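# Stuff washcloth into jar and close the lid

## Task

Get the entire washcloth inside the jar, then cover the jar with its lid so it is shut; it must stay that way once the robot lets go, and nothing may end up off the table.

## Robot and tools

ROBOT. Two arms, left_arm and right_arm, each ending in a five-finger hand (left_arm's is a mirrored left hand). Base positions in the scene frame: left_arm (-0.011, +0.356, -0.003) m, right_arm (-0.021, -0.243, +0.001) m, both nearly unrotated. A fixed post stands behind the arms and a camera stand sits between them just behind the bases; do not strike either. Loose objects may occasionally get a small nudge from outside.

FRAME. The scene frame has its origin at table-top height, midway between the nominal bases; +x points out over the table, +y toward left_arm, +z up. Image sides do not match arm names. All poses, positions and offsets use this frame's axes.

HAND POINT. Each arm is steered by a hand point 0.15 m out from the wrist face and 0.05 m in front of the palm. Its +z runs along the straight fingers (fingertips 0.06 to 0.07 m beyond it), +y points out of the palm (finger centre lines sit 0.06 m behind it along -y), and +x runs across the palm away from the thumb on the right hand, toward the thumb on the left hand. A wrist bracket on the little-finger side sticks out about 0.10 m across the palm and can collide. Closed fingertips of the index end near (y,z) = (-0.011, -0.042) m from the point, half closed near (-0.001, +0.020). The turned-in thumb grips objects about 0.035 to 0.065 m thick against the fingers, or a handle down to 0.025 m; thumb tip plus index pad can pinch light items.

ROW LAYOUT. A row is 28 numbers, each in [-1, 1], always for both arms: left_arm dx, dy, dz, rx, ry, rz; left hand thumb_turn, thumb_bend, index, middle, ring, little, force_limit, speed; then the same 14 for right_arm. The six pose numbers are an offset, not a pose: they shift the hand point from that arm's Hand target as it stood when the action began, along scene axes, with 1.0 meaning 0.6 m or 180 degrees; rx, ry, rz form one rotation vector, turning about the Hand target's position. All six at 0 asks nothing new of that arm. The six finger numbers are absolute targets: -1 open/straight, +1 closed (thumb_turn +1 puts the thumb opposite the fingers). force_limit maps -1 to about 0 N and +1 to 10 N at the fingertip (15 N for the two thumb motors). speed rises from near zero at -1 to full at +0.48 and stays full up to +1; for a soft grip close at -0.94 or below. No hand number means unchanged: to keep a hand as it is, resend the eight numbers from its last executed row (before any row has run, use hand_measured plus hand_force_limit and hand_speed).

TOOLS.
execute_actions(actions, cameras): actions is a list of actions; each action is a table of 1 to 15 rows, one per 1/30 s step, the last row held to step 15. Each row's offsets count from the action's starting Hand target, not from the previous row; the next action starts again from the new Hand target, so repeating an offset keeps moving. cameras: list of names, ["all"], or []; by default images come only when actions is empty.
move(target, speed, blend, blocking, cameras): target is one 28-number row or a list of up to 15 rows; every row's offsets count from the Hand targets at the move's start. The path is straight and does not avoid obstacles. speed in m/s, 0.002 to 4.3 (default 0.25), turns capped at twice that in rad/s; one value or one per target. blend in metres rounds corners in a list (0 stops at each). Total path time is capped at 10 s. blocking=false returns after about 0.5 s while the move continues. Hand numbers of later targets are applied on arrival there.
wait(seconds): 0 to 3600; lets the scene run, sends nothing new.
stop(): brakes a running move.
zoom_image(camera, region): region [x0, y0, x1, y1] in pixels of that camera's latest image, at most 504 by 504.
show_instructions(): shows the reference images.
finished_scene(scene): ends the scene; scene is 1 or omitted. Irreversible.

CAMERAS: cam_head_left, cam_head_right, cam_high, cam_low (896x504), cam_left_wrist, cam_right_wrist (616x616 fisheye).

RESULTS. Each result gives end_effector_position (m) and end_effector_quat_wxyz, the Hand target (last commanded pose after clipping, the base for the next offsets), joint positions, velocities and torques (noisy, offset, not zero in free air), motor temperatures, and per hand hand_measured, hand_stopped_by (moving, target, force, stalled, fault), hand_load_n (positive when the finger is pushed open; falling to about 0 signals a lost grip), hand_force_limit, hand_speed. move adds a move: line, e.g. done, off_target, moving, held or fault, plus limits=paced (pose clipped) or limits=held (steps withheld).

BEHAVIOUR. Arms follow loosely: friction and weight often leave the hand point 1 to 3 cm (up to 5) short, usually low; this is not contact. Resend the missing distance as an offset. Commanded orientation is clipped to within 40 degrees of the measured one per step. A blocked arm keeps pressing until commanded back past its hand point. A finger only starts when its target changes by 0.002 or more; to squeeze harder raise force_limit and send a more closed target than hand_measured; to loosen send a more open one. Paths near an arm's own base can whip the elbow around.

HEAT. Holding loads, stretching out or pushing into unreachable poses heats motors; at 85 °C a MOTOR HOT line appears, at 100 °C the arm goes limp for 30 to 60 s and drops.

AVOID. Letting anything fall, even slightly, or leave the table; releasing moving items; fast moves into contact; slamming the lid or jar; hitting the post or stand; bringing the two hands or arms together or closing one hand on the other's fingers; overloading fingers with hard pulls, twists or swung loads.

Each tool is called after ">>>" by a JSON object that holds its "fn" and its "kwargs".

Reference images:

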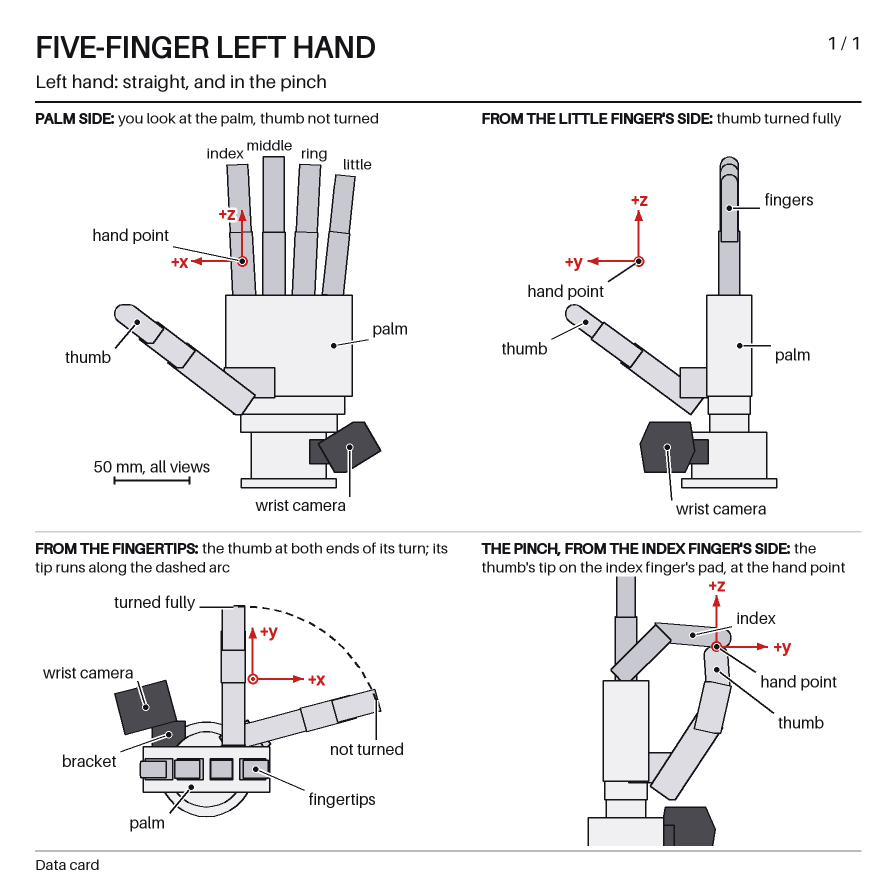

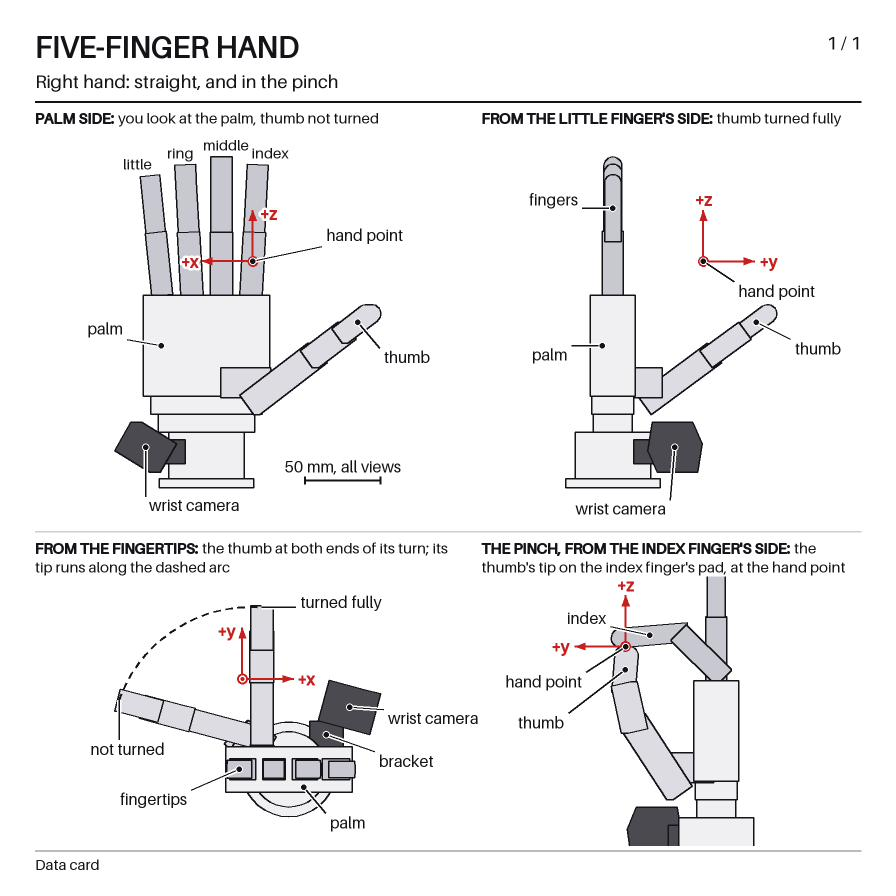

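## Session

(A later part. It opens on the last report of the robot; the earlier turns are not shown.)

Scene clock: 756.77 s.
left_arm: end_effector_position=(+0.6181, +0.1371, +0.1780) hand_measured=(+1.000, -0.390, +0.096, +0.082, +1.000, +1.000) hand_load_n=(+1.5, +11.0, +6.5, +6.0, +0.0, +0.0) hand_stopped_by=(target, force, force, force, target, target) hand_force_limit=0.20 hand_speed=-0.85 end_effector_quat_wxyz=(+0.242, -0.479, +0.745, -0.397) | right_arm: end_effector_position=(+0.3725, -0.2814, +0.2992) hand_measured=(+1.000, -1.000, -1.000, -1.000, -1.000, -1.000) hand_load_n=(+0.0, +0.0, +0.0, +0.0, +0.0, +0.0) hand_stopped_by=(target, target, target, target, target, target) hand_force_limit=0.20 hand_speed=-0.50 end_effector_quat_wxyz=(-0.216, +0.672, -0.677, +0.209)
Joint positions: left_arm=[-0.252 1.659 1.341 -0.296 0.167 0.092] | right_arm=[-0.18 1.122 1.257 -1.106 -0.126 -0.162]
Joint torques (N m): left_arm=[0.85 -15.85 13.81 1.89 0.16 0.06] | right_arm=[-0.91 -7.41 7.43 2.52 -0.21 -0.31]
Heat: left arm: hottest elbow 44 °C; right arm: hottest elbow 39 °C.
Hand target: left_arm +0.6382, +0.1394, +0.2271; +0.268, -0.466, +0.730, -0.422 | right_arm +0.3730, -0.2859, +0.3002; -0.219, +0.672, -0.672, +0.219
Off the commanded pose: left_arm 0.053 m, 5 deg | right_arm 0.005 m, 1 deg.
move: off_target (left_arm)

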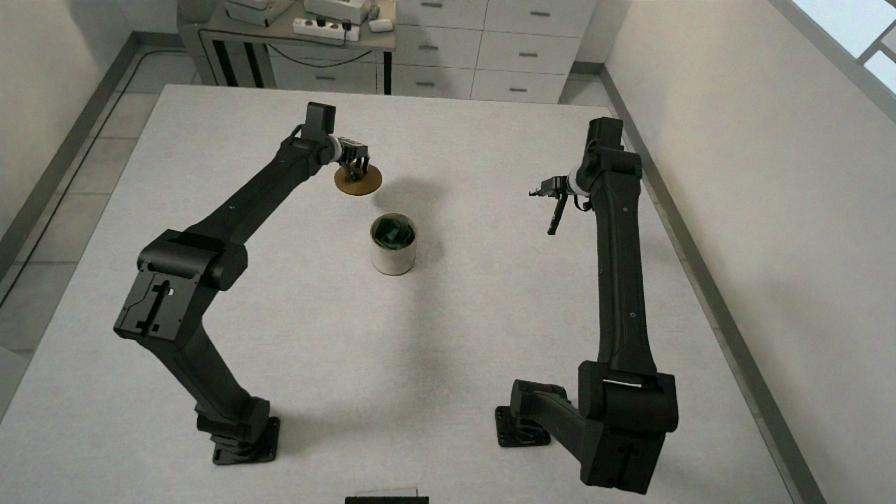

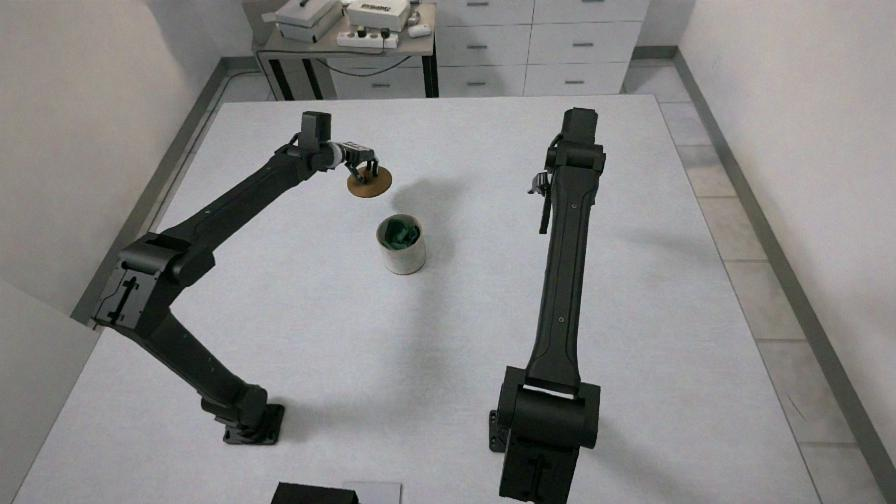

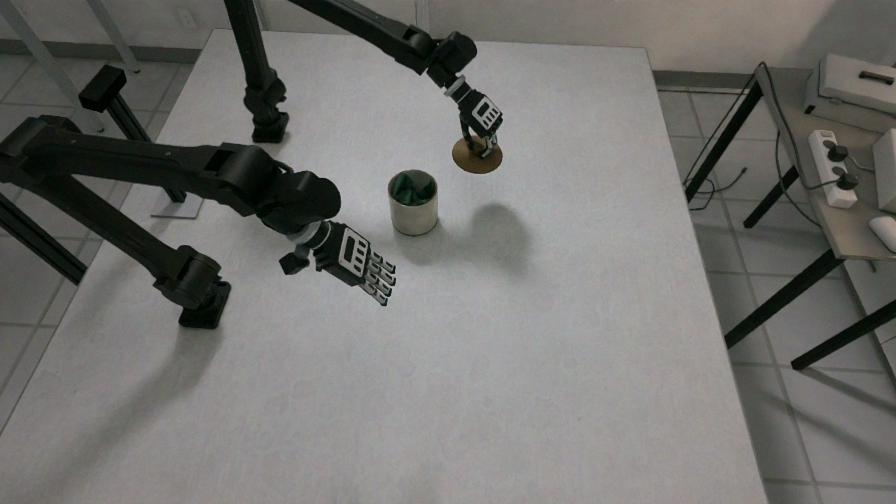

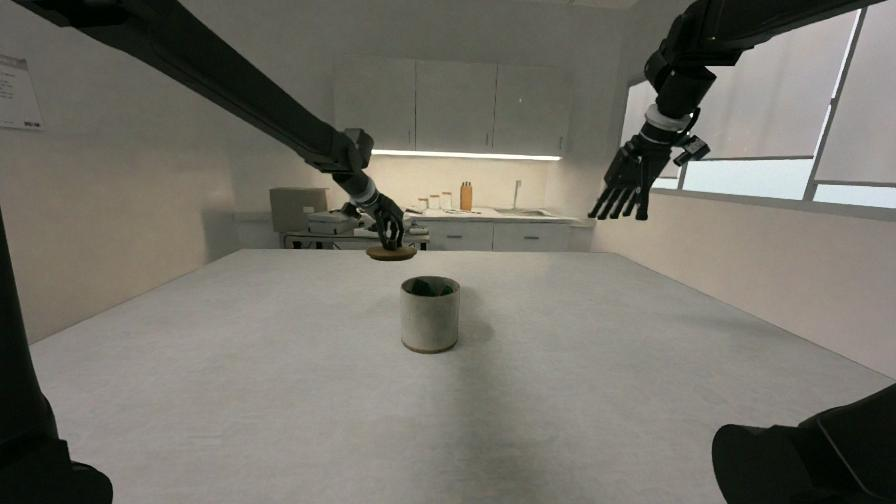

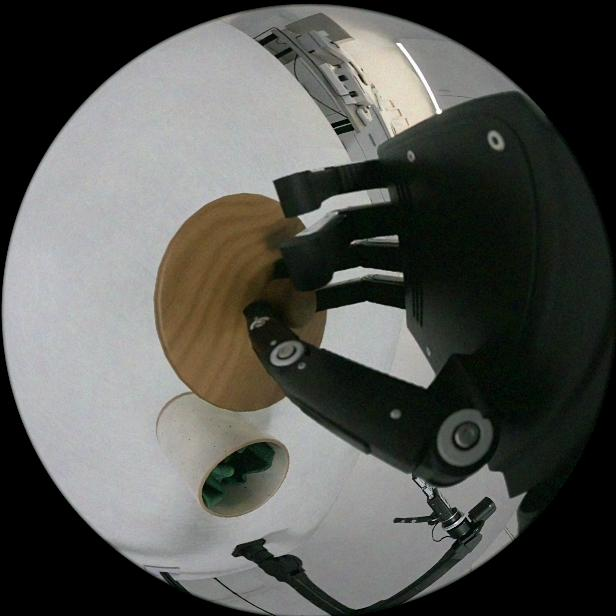

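>>> {"fn": "move", "kwargs": {"target": [[0.0,0.0,0.09,0,0,0,1,0.05,0.35,0.35,1,1,0.2,-0.85, 0,0,0,0,0,0,1,-1,-1,-1,-1,-1,0.2,-0.5],[-0.28,-0.132,0.09,-0.0094,-0.0201,0,1,0.05,0.35,0.35,1,1,0.2,-0.85, 0,0,0,0,0,0,1,-1,-1,-1,-1,-1,0.2,-0.5]], "cameras": ["cam_head_left","cam_head_right","cam_high","cam_low","cam_left_wrist"], "speed": 0.1, "blend": 0.02}}

>>> {"fn": "zoom_image", "kwargs": {"camera": "cam_head_left", "region": [310, 120, 470, 280]}}

>>> {"fn": "zoom_image", "kwargs": {"camera": "cam_high", "region": [350, 80, 510, 240]}}

>>> {"fn": "zoom_image", "kwargs": {"camera": "cam_low", "region": [340, 180, 530, 370]}}

Scene clock: 782.80 s.
left_arm: end_effector_position=(+0.4681, +0.0667, +0.2592) hand_measured=(+1.000, -0.390, +0.096, +0.082, +1.000, +1.000) hand_load_n=(+1.5, +10.5, +6.0, +6.0, +0.0, +0.0) hand_stopped_by=(target, force, force, force, target, target) hand_force_limit=0.20 hand_speed=-0.85 end_effector_quat_wxyz=(+0.275, -0.462, +0.730, -0.423) | right_arm: end_effector_position=(+0.3725, -0.2814, +0.2992) hand_measured=(+1.000, -1.000, -1.000, -1.000, -1.000, -1.000) hand_load_n=(+0.0, +0.0, +0.0, +0.0, +0.0, +0.0) hand_stopped_by=(target, target, target, target, target, target) hand_force_limit=0.20 hand_speed=-0.50 end_effector_quat_wxyz=(-0.216, +0.672, -0.677, +0.209)
Joint positions: left_arm=[-0.513 1.277 1.102 -0.341 -0.07 -0.026] | right_arm=[-0.18 1.122 1.257 -1.106 -0.126 -0.162]
Joint torques (N m): left_arm=[-0.85 -11.46 9.51 3.49 -0.21 -0.15] | right_arm=[-0.97 -7.47 7.42 2.54 -0.21 -0.31]
Motor temperatures (°C): left_arm=[30 35 51 30 30 25] | right_arm=[27 33 39 29 27 25]
Heat: left arm: hottest elbow 51 °C; right arm: hottest elbow 39 °C.
Hand target: left_arm +0.4701, +0.0602, +0.2811; +0.284, -0.456, +0.715, -0.447 | right_arm +0.3730, -0.2859, +0.3002; -0.219, +0.672, -0.672, +0.219
Off the commanded pose: left_arm 0.023 m, 3 deg | right_arm 0.005 m, 1 deg.
move: off_target (left_arm)

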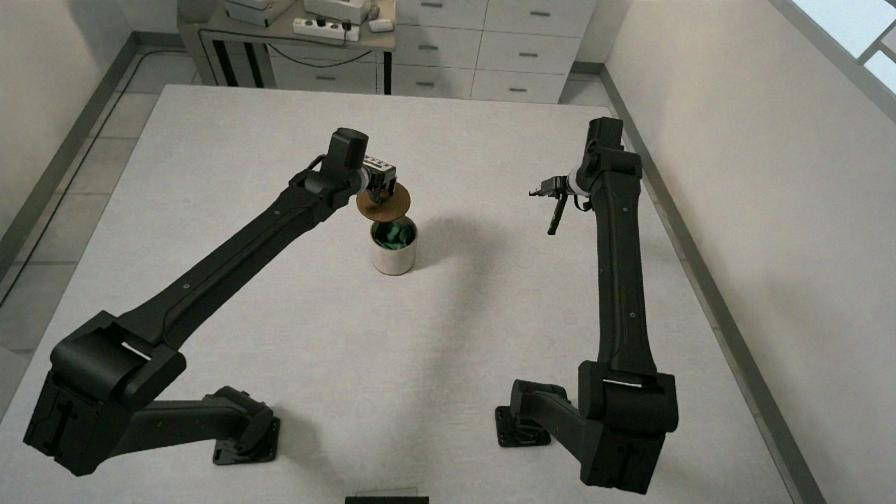

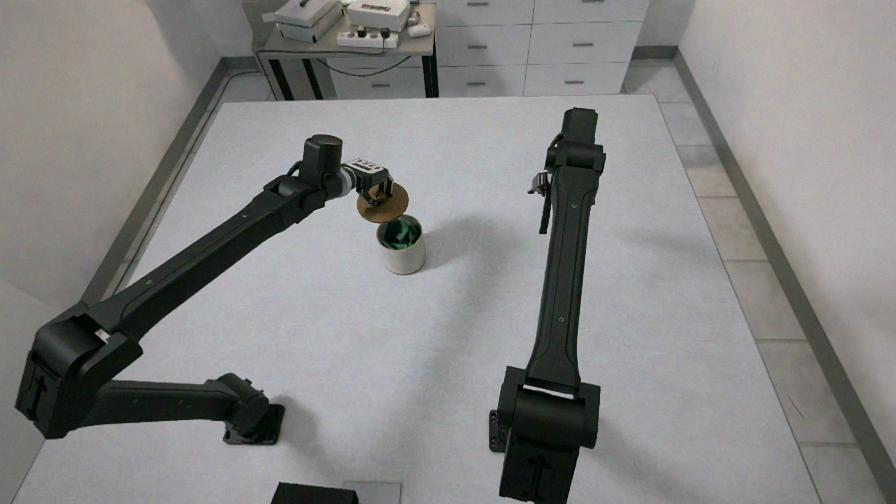

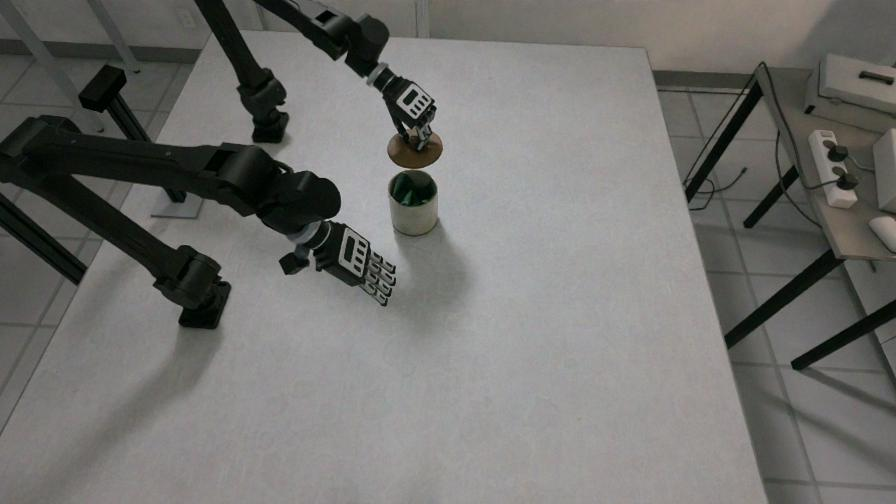

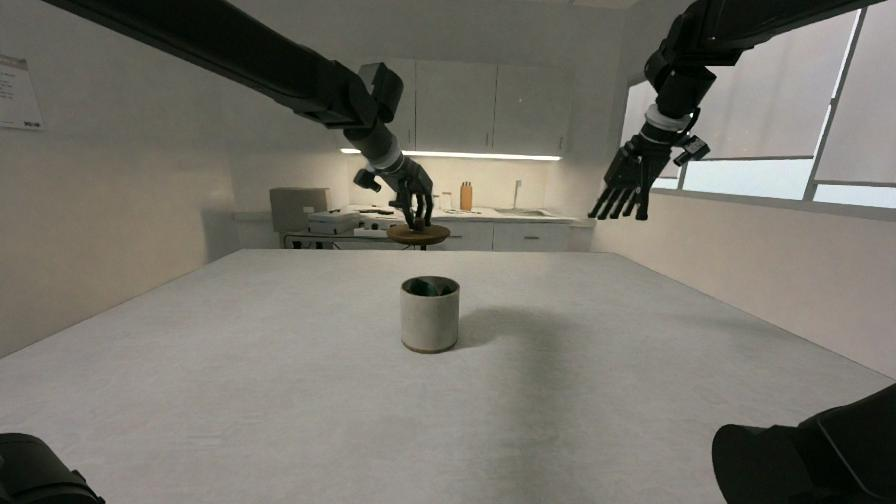

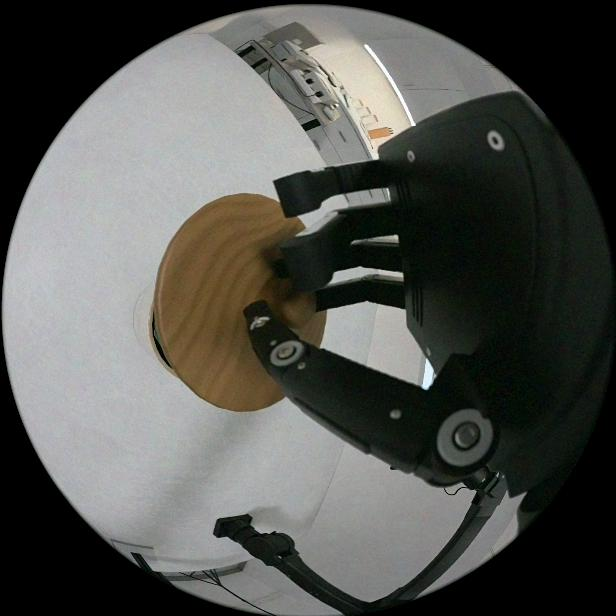

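Scaled by 3.150 from the camera's image (finer frame: 1280x720).

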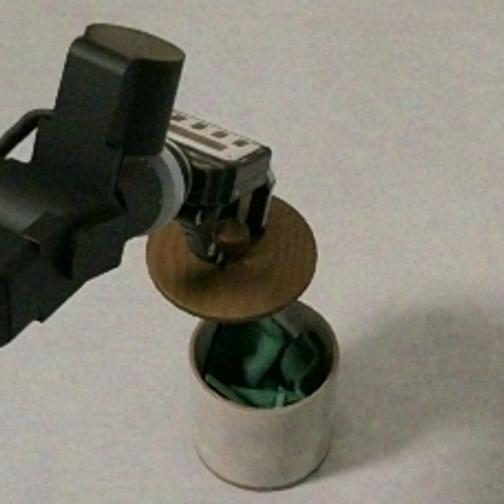

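Scaled by 3.150 from the camera's image (finer frame: 1280x720).

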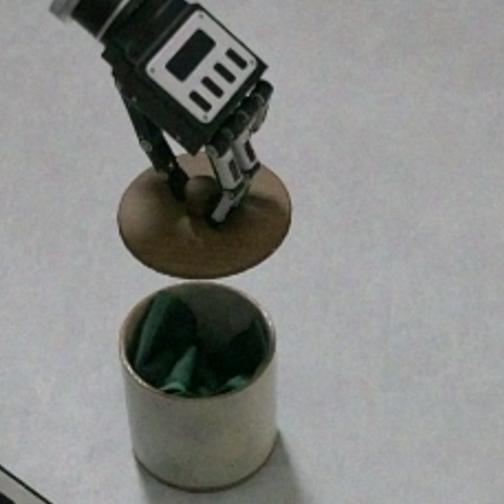

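Scaled by 2.653 from the camera's image (finer frame: 1280x720).

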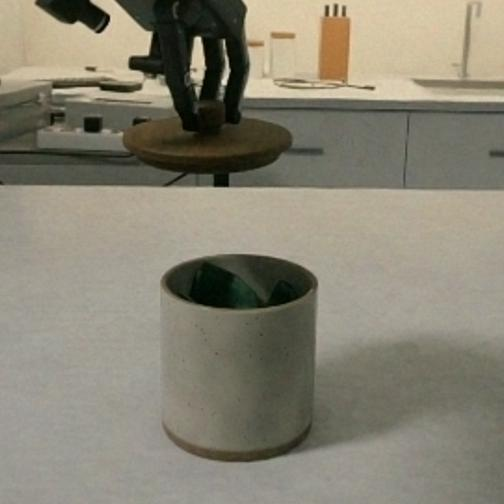

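>>> {"fn": "move", "kwargs": {"target": [[-0.017,-0.042,0,0,0,0,1,0.05,0.35,0.35,1,1,0.2,-0.85, 0,0,0,0,0,0,1,-1,-1,-1,-1,-1,0.2,-0.5],[-0.017,-0.042,-0.14,0,0,0,1,0.05,0.35,0.35,1,1,0.2,-0.85, 0,0,0,0,0,0,1,-1,-1,-1,-1,-1,0.2,-0.5]], "cameras": ["cam_head_left","cam_head_right","cam_high","cam_low","cam_left_wrist"], "speed": 0.08}}

>>> {"fn": "zoom_image", "kwargs": {"camera": "cam_head_left", "region": [330, 150, 450, 270]}}

>>> {"fn": "zoom_image", "kwargs": {"camera": "cam_high", "region": [350, 120, 470, 240]}}

>>> {"fn": "zoom_image", "kwargs": {"camera": "cam_low", "region": [360, 200, 500, 340]}}

Scene clock: 819.50 s.
left_arm: end_effector_position=(+0.4544, +0.0430, +0.1819) hand_measured=(+1.000, -0.390, +0.096, +0.082, +1.000, +1.000) hand_load_n=(+1.5, +11.0, +6.5, +6.0, +0.5, +0.0) hand_stopped_by=(target, force, force, force, target, target) hand_force_limit=0.20 hand_speed=-0.85 end_effector_quat_wxyz=(+0.279, -0.459, +0.728, -0.427) | right_arm: end_effector_position=(+0.3725, -0.2814, +0.2992) hand_measured=(+1.000, -1.000, -1.000, -1.000, -1.000, -1.000) hand_load_n=(+0.0, +0.0, +0.0, +0.0, +0.0, +0.0) hand_stopped_by=(target, target, target, target, target, target) hand_force_limit=0.20 hand_speed=-0.50 end_effector_quat_wxyz=(-0.216, +0.672, -0.677, +0.209)
Joint positions: left_arm=[-0.579 1.335 0.938 -0.109 -0.129 -0.055] | right_arm=[-0.18 1.122 1.257 -1.106 -0.126 -0.162]
Joint torques (N m): left_arm=[0.15 -10.4 9.31 3.29 -0.23 -0.09] | right_arm=[-0.91 -7.36 7.47 2.52 -0.21 -0.31]
Heat: left arm: hottest elbow 48 °C; right arm: hottest elbow 39 °C.
Hand target: left_arm +0.4599, +0.0349, +0.1971; +0.284, -0.456, +0.715, -0.447 | right_arm +0.3730, -0.2859, +0.3002; -0.219, +0.672, -0.672, +0.219
Off the commanded pose: left_arm 0.018 m, 3 deg | right_arm 0.005 m, 1 deg.
move: off_target (left_arm)

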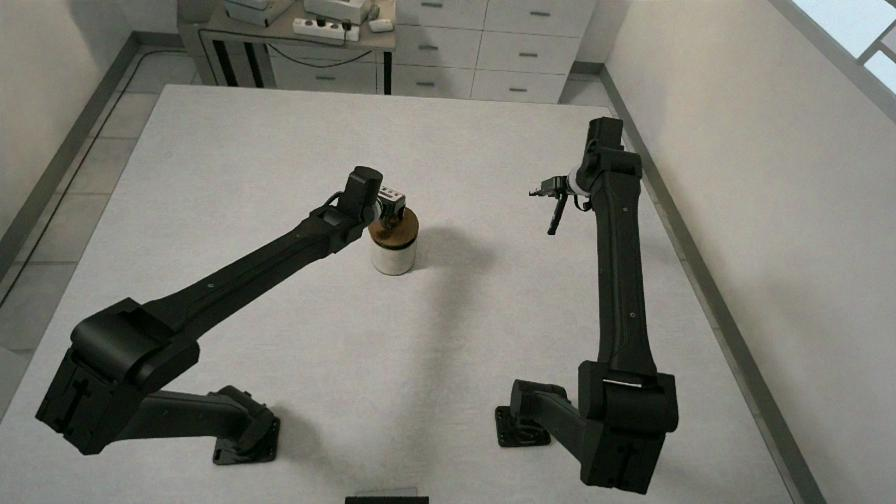

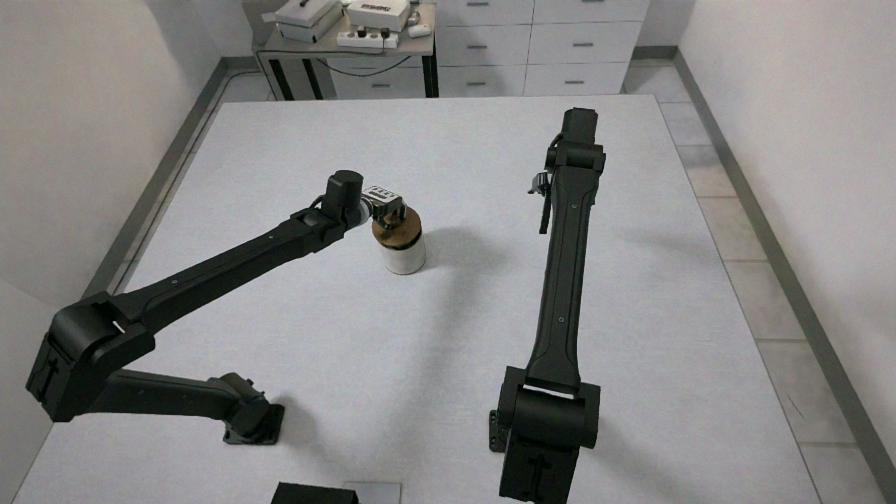

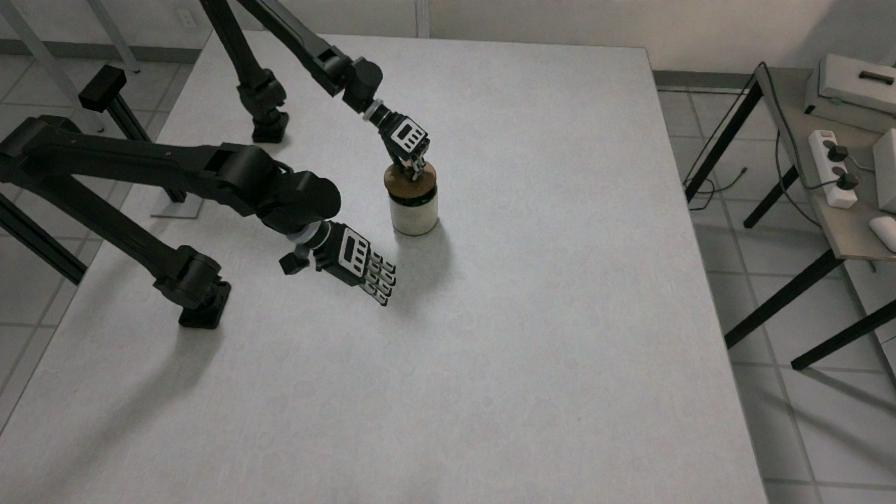

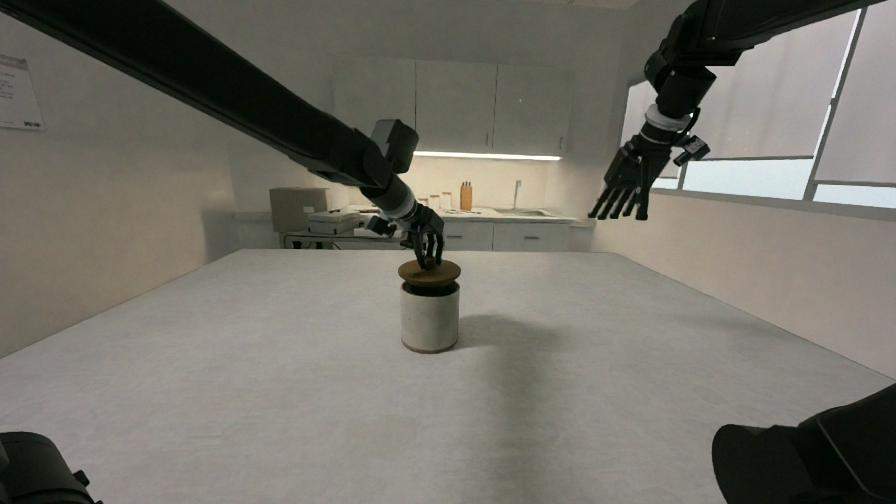

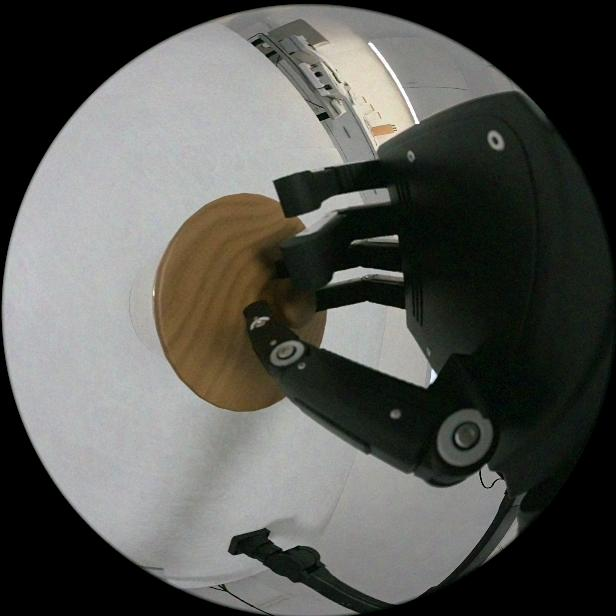

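Scaled by 4.200 from the camera's image (finer frame: 1280x720).

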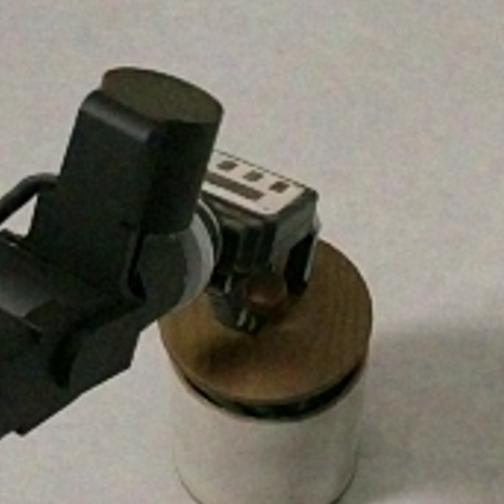

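Scaled by 4.200 from the camera's image (finer frame: 1280x720).

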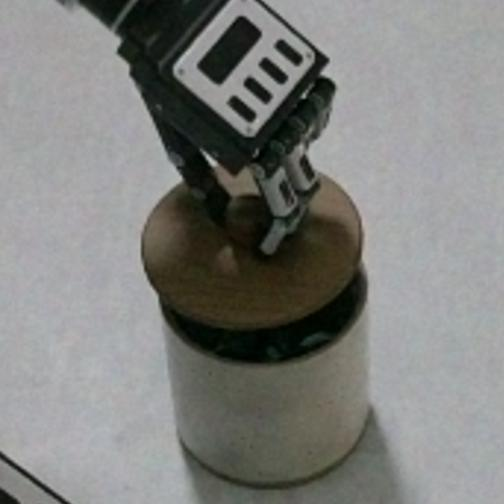

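Scaled by 3.600 from the camera's image (finer frame: 1280x720).

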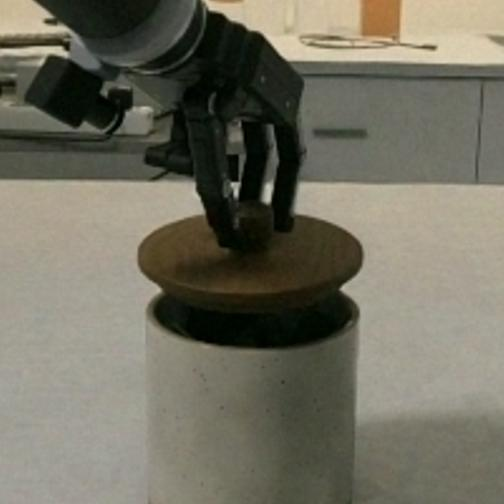

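>>> {"fn": "move", "kwargs": {"target": [[0.008,-0.002,-0.022,0,0,0,1,0.05,0.35,0.35,1,1,0.2,-0.85, 0,0,0,0,0,0,1,-1,-1,-1,-1,-1,0.2,-0.5]], "cameras": ["cam_head_left","cam_head_right","cam_high","cam_low","cam_left_wrist"], "speed": 0.04}}

>>> {"fn": "zoom_image", "kwargs": {"camera": "cam_head_left", "region": [330, 150, 450, 270]}}

>>> {"fn": "zoom_image", "kwargs": {"camera": "cam_high", "region": [350, 120, 470, 240]}}

>>> {"fn": "zoom_image", "kwargs": {"camera": "cam_low", "region": [360, 200, 500, 340]}}

Scene clock: 838.00 s.
left_arm: end_effector_position=(+0.4583, +0.0405, +0.1691) hand_measured=(+1.000, -0.390, +0.096, +0.082, +1.000, +1.000) hand_load_n=(+1.5, +10.5, +6.0, +6.0, +0.0, +0.0) hand_stopped_by=(target, force, force, force, target, target) hand_force_limit=0.20 hand_speed=-0.85 end_effector_quat_wxyz=(+0.279, -0.459, +0.727, -0.427) | right_arm: end_effector_position=(+0.3725, -0.2814, +0.2992) hand_measured=(+1.000, -1.000, -1.000, -1.000, -1.000, -1.000) hand_load_n=(+0.0, +0.0, +0.0, +0.0, -0.5, +0.0) hand_stopped_by=(target, target, target, target, target, target) hand_force_limit=0.20 hand_speed=-0.50 end_effector_quat_wxyz=(-0.216, +0.672, -0.677, +0.209)
Joint positions: left_arm=[-0.579 1.362 0.927 -0.069 -0.129 -0.055] | right_arm=[-0.18 1.122 1.257 -1.106 -0.126 -0.162]
Joint torques (N m): left_arm=[-0.15 -11.16 9.21 3.43 -0.08 -0.09] | right_arm=[-0.91 -7.41 7.45 2.55 -0.2 -0.31]
Heat: left arm: hottest elbow 47 °C; right arm: hottest elbow 39 °C.
Hand target: left_arm +0.4647, +0.0337, +0.1840; +0.284, -0.456, +0.715, -0.447 | right_arm +0.3730, -0.2859, +0.3002; -0.219, +0.672, -0.672, +0.219
Off the commanded pose: left_arm 0.017 m, 3 deg | right_arm 0.005 m, 1 deg.
move: off_target (left_arm)

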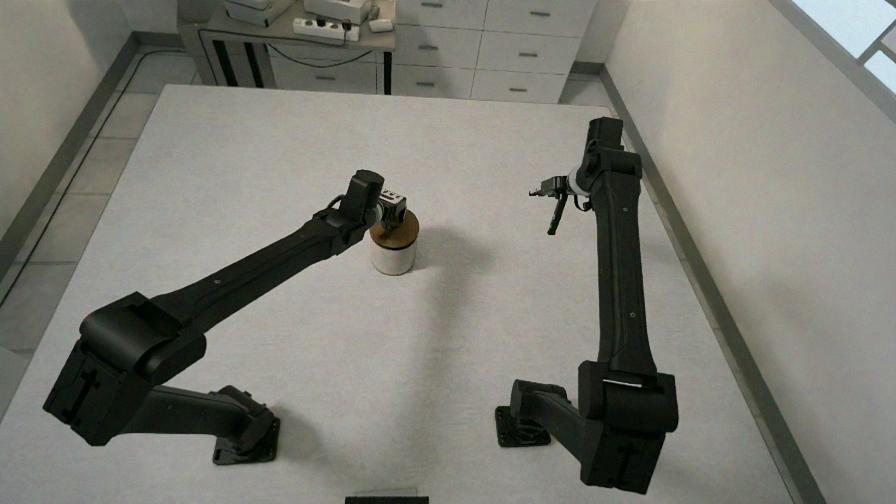

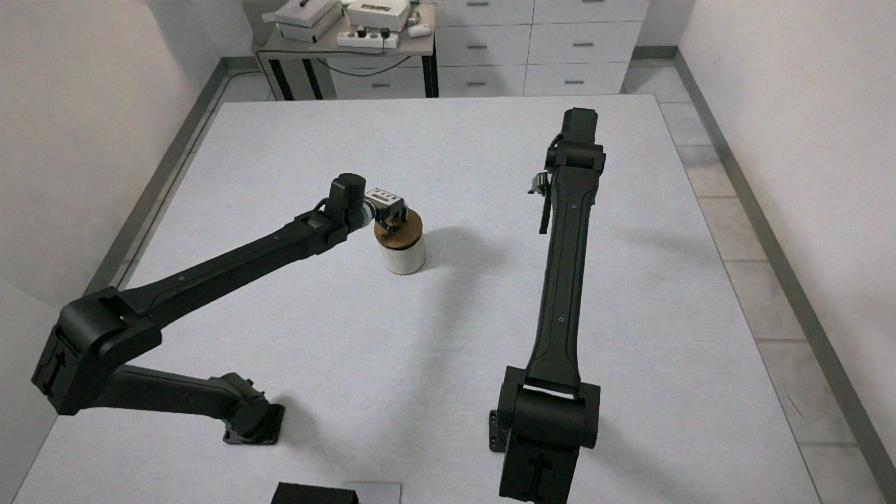

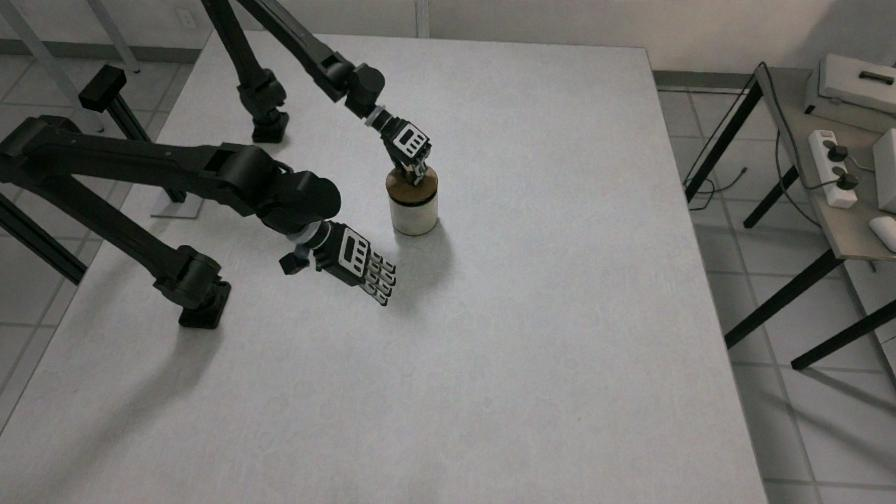

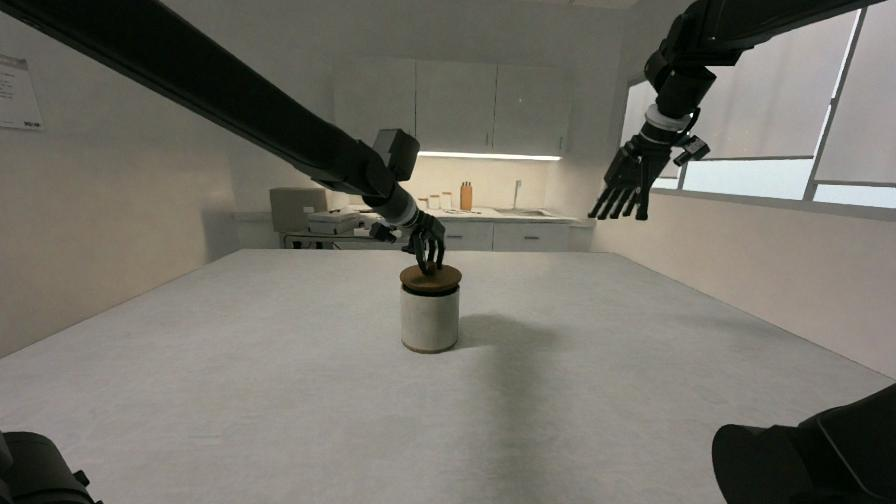

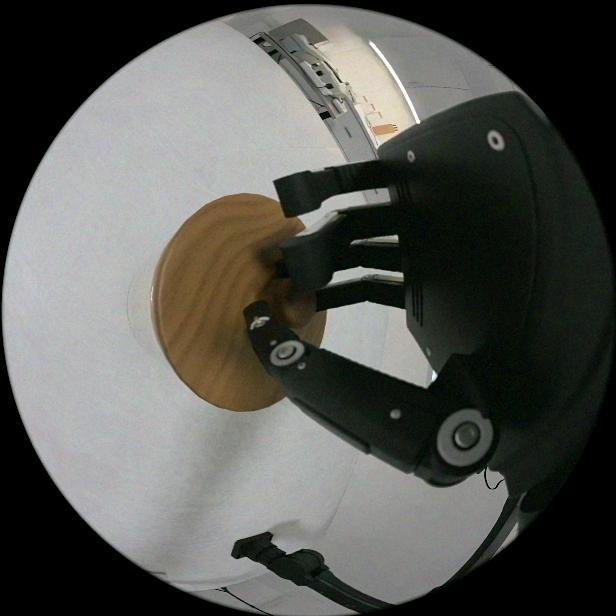

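Scaled by 4.200 from the camera's image (finer frame: 1280x720).

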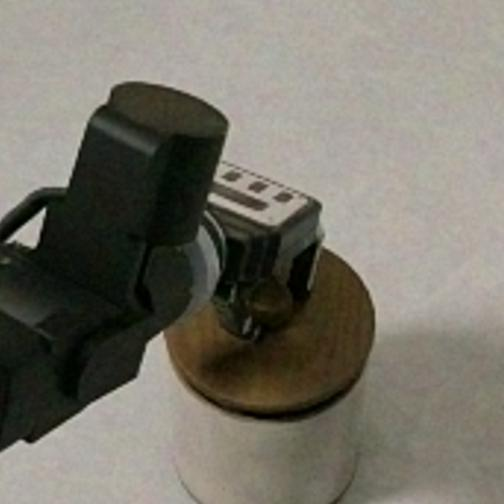

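Scaled by 4.200 from the camera's image (finer frame: 1280x720).

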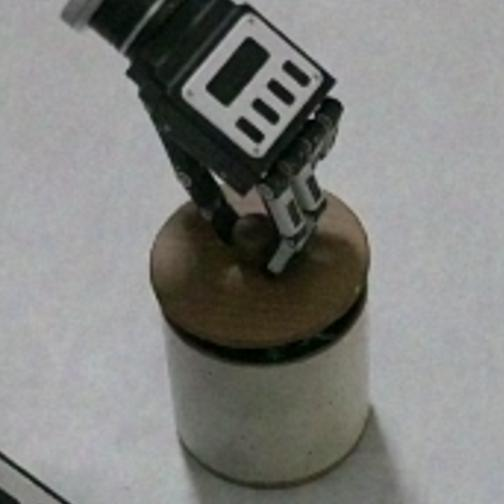

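Scaled by 3.600 from the camera's image (finer frame: 1280x720).

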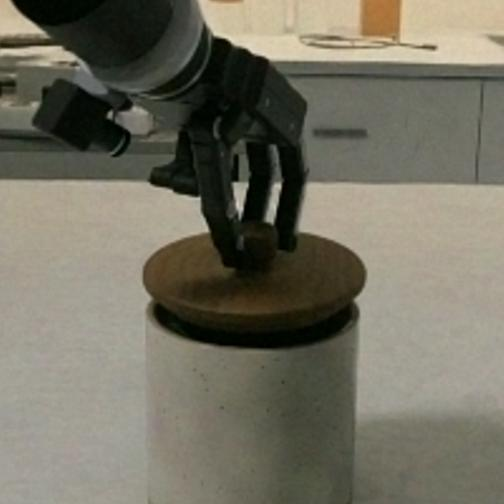

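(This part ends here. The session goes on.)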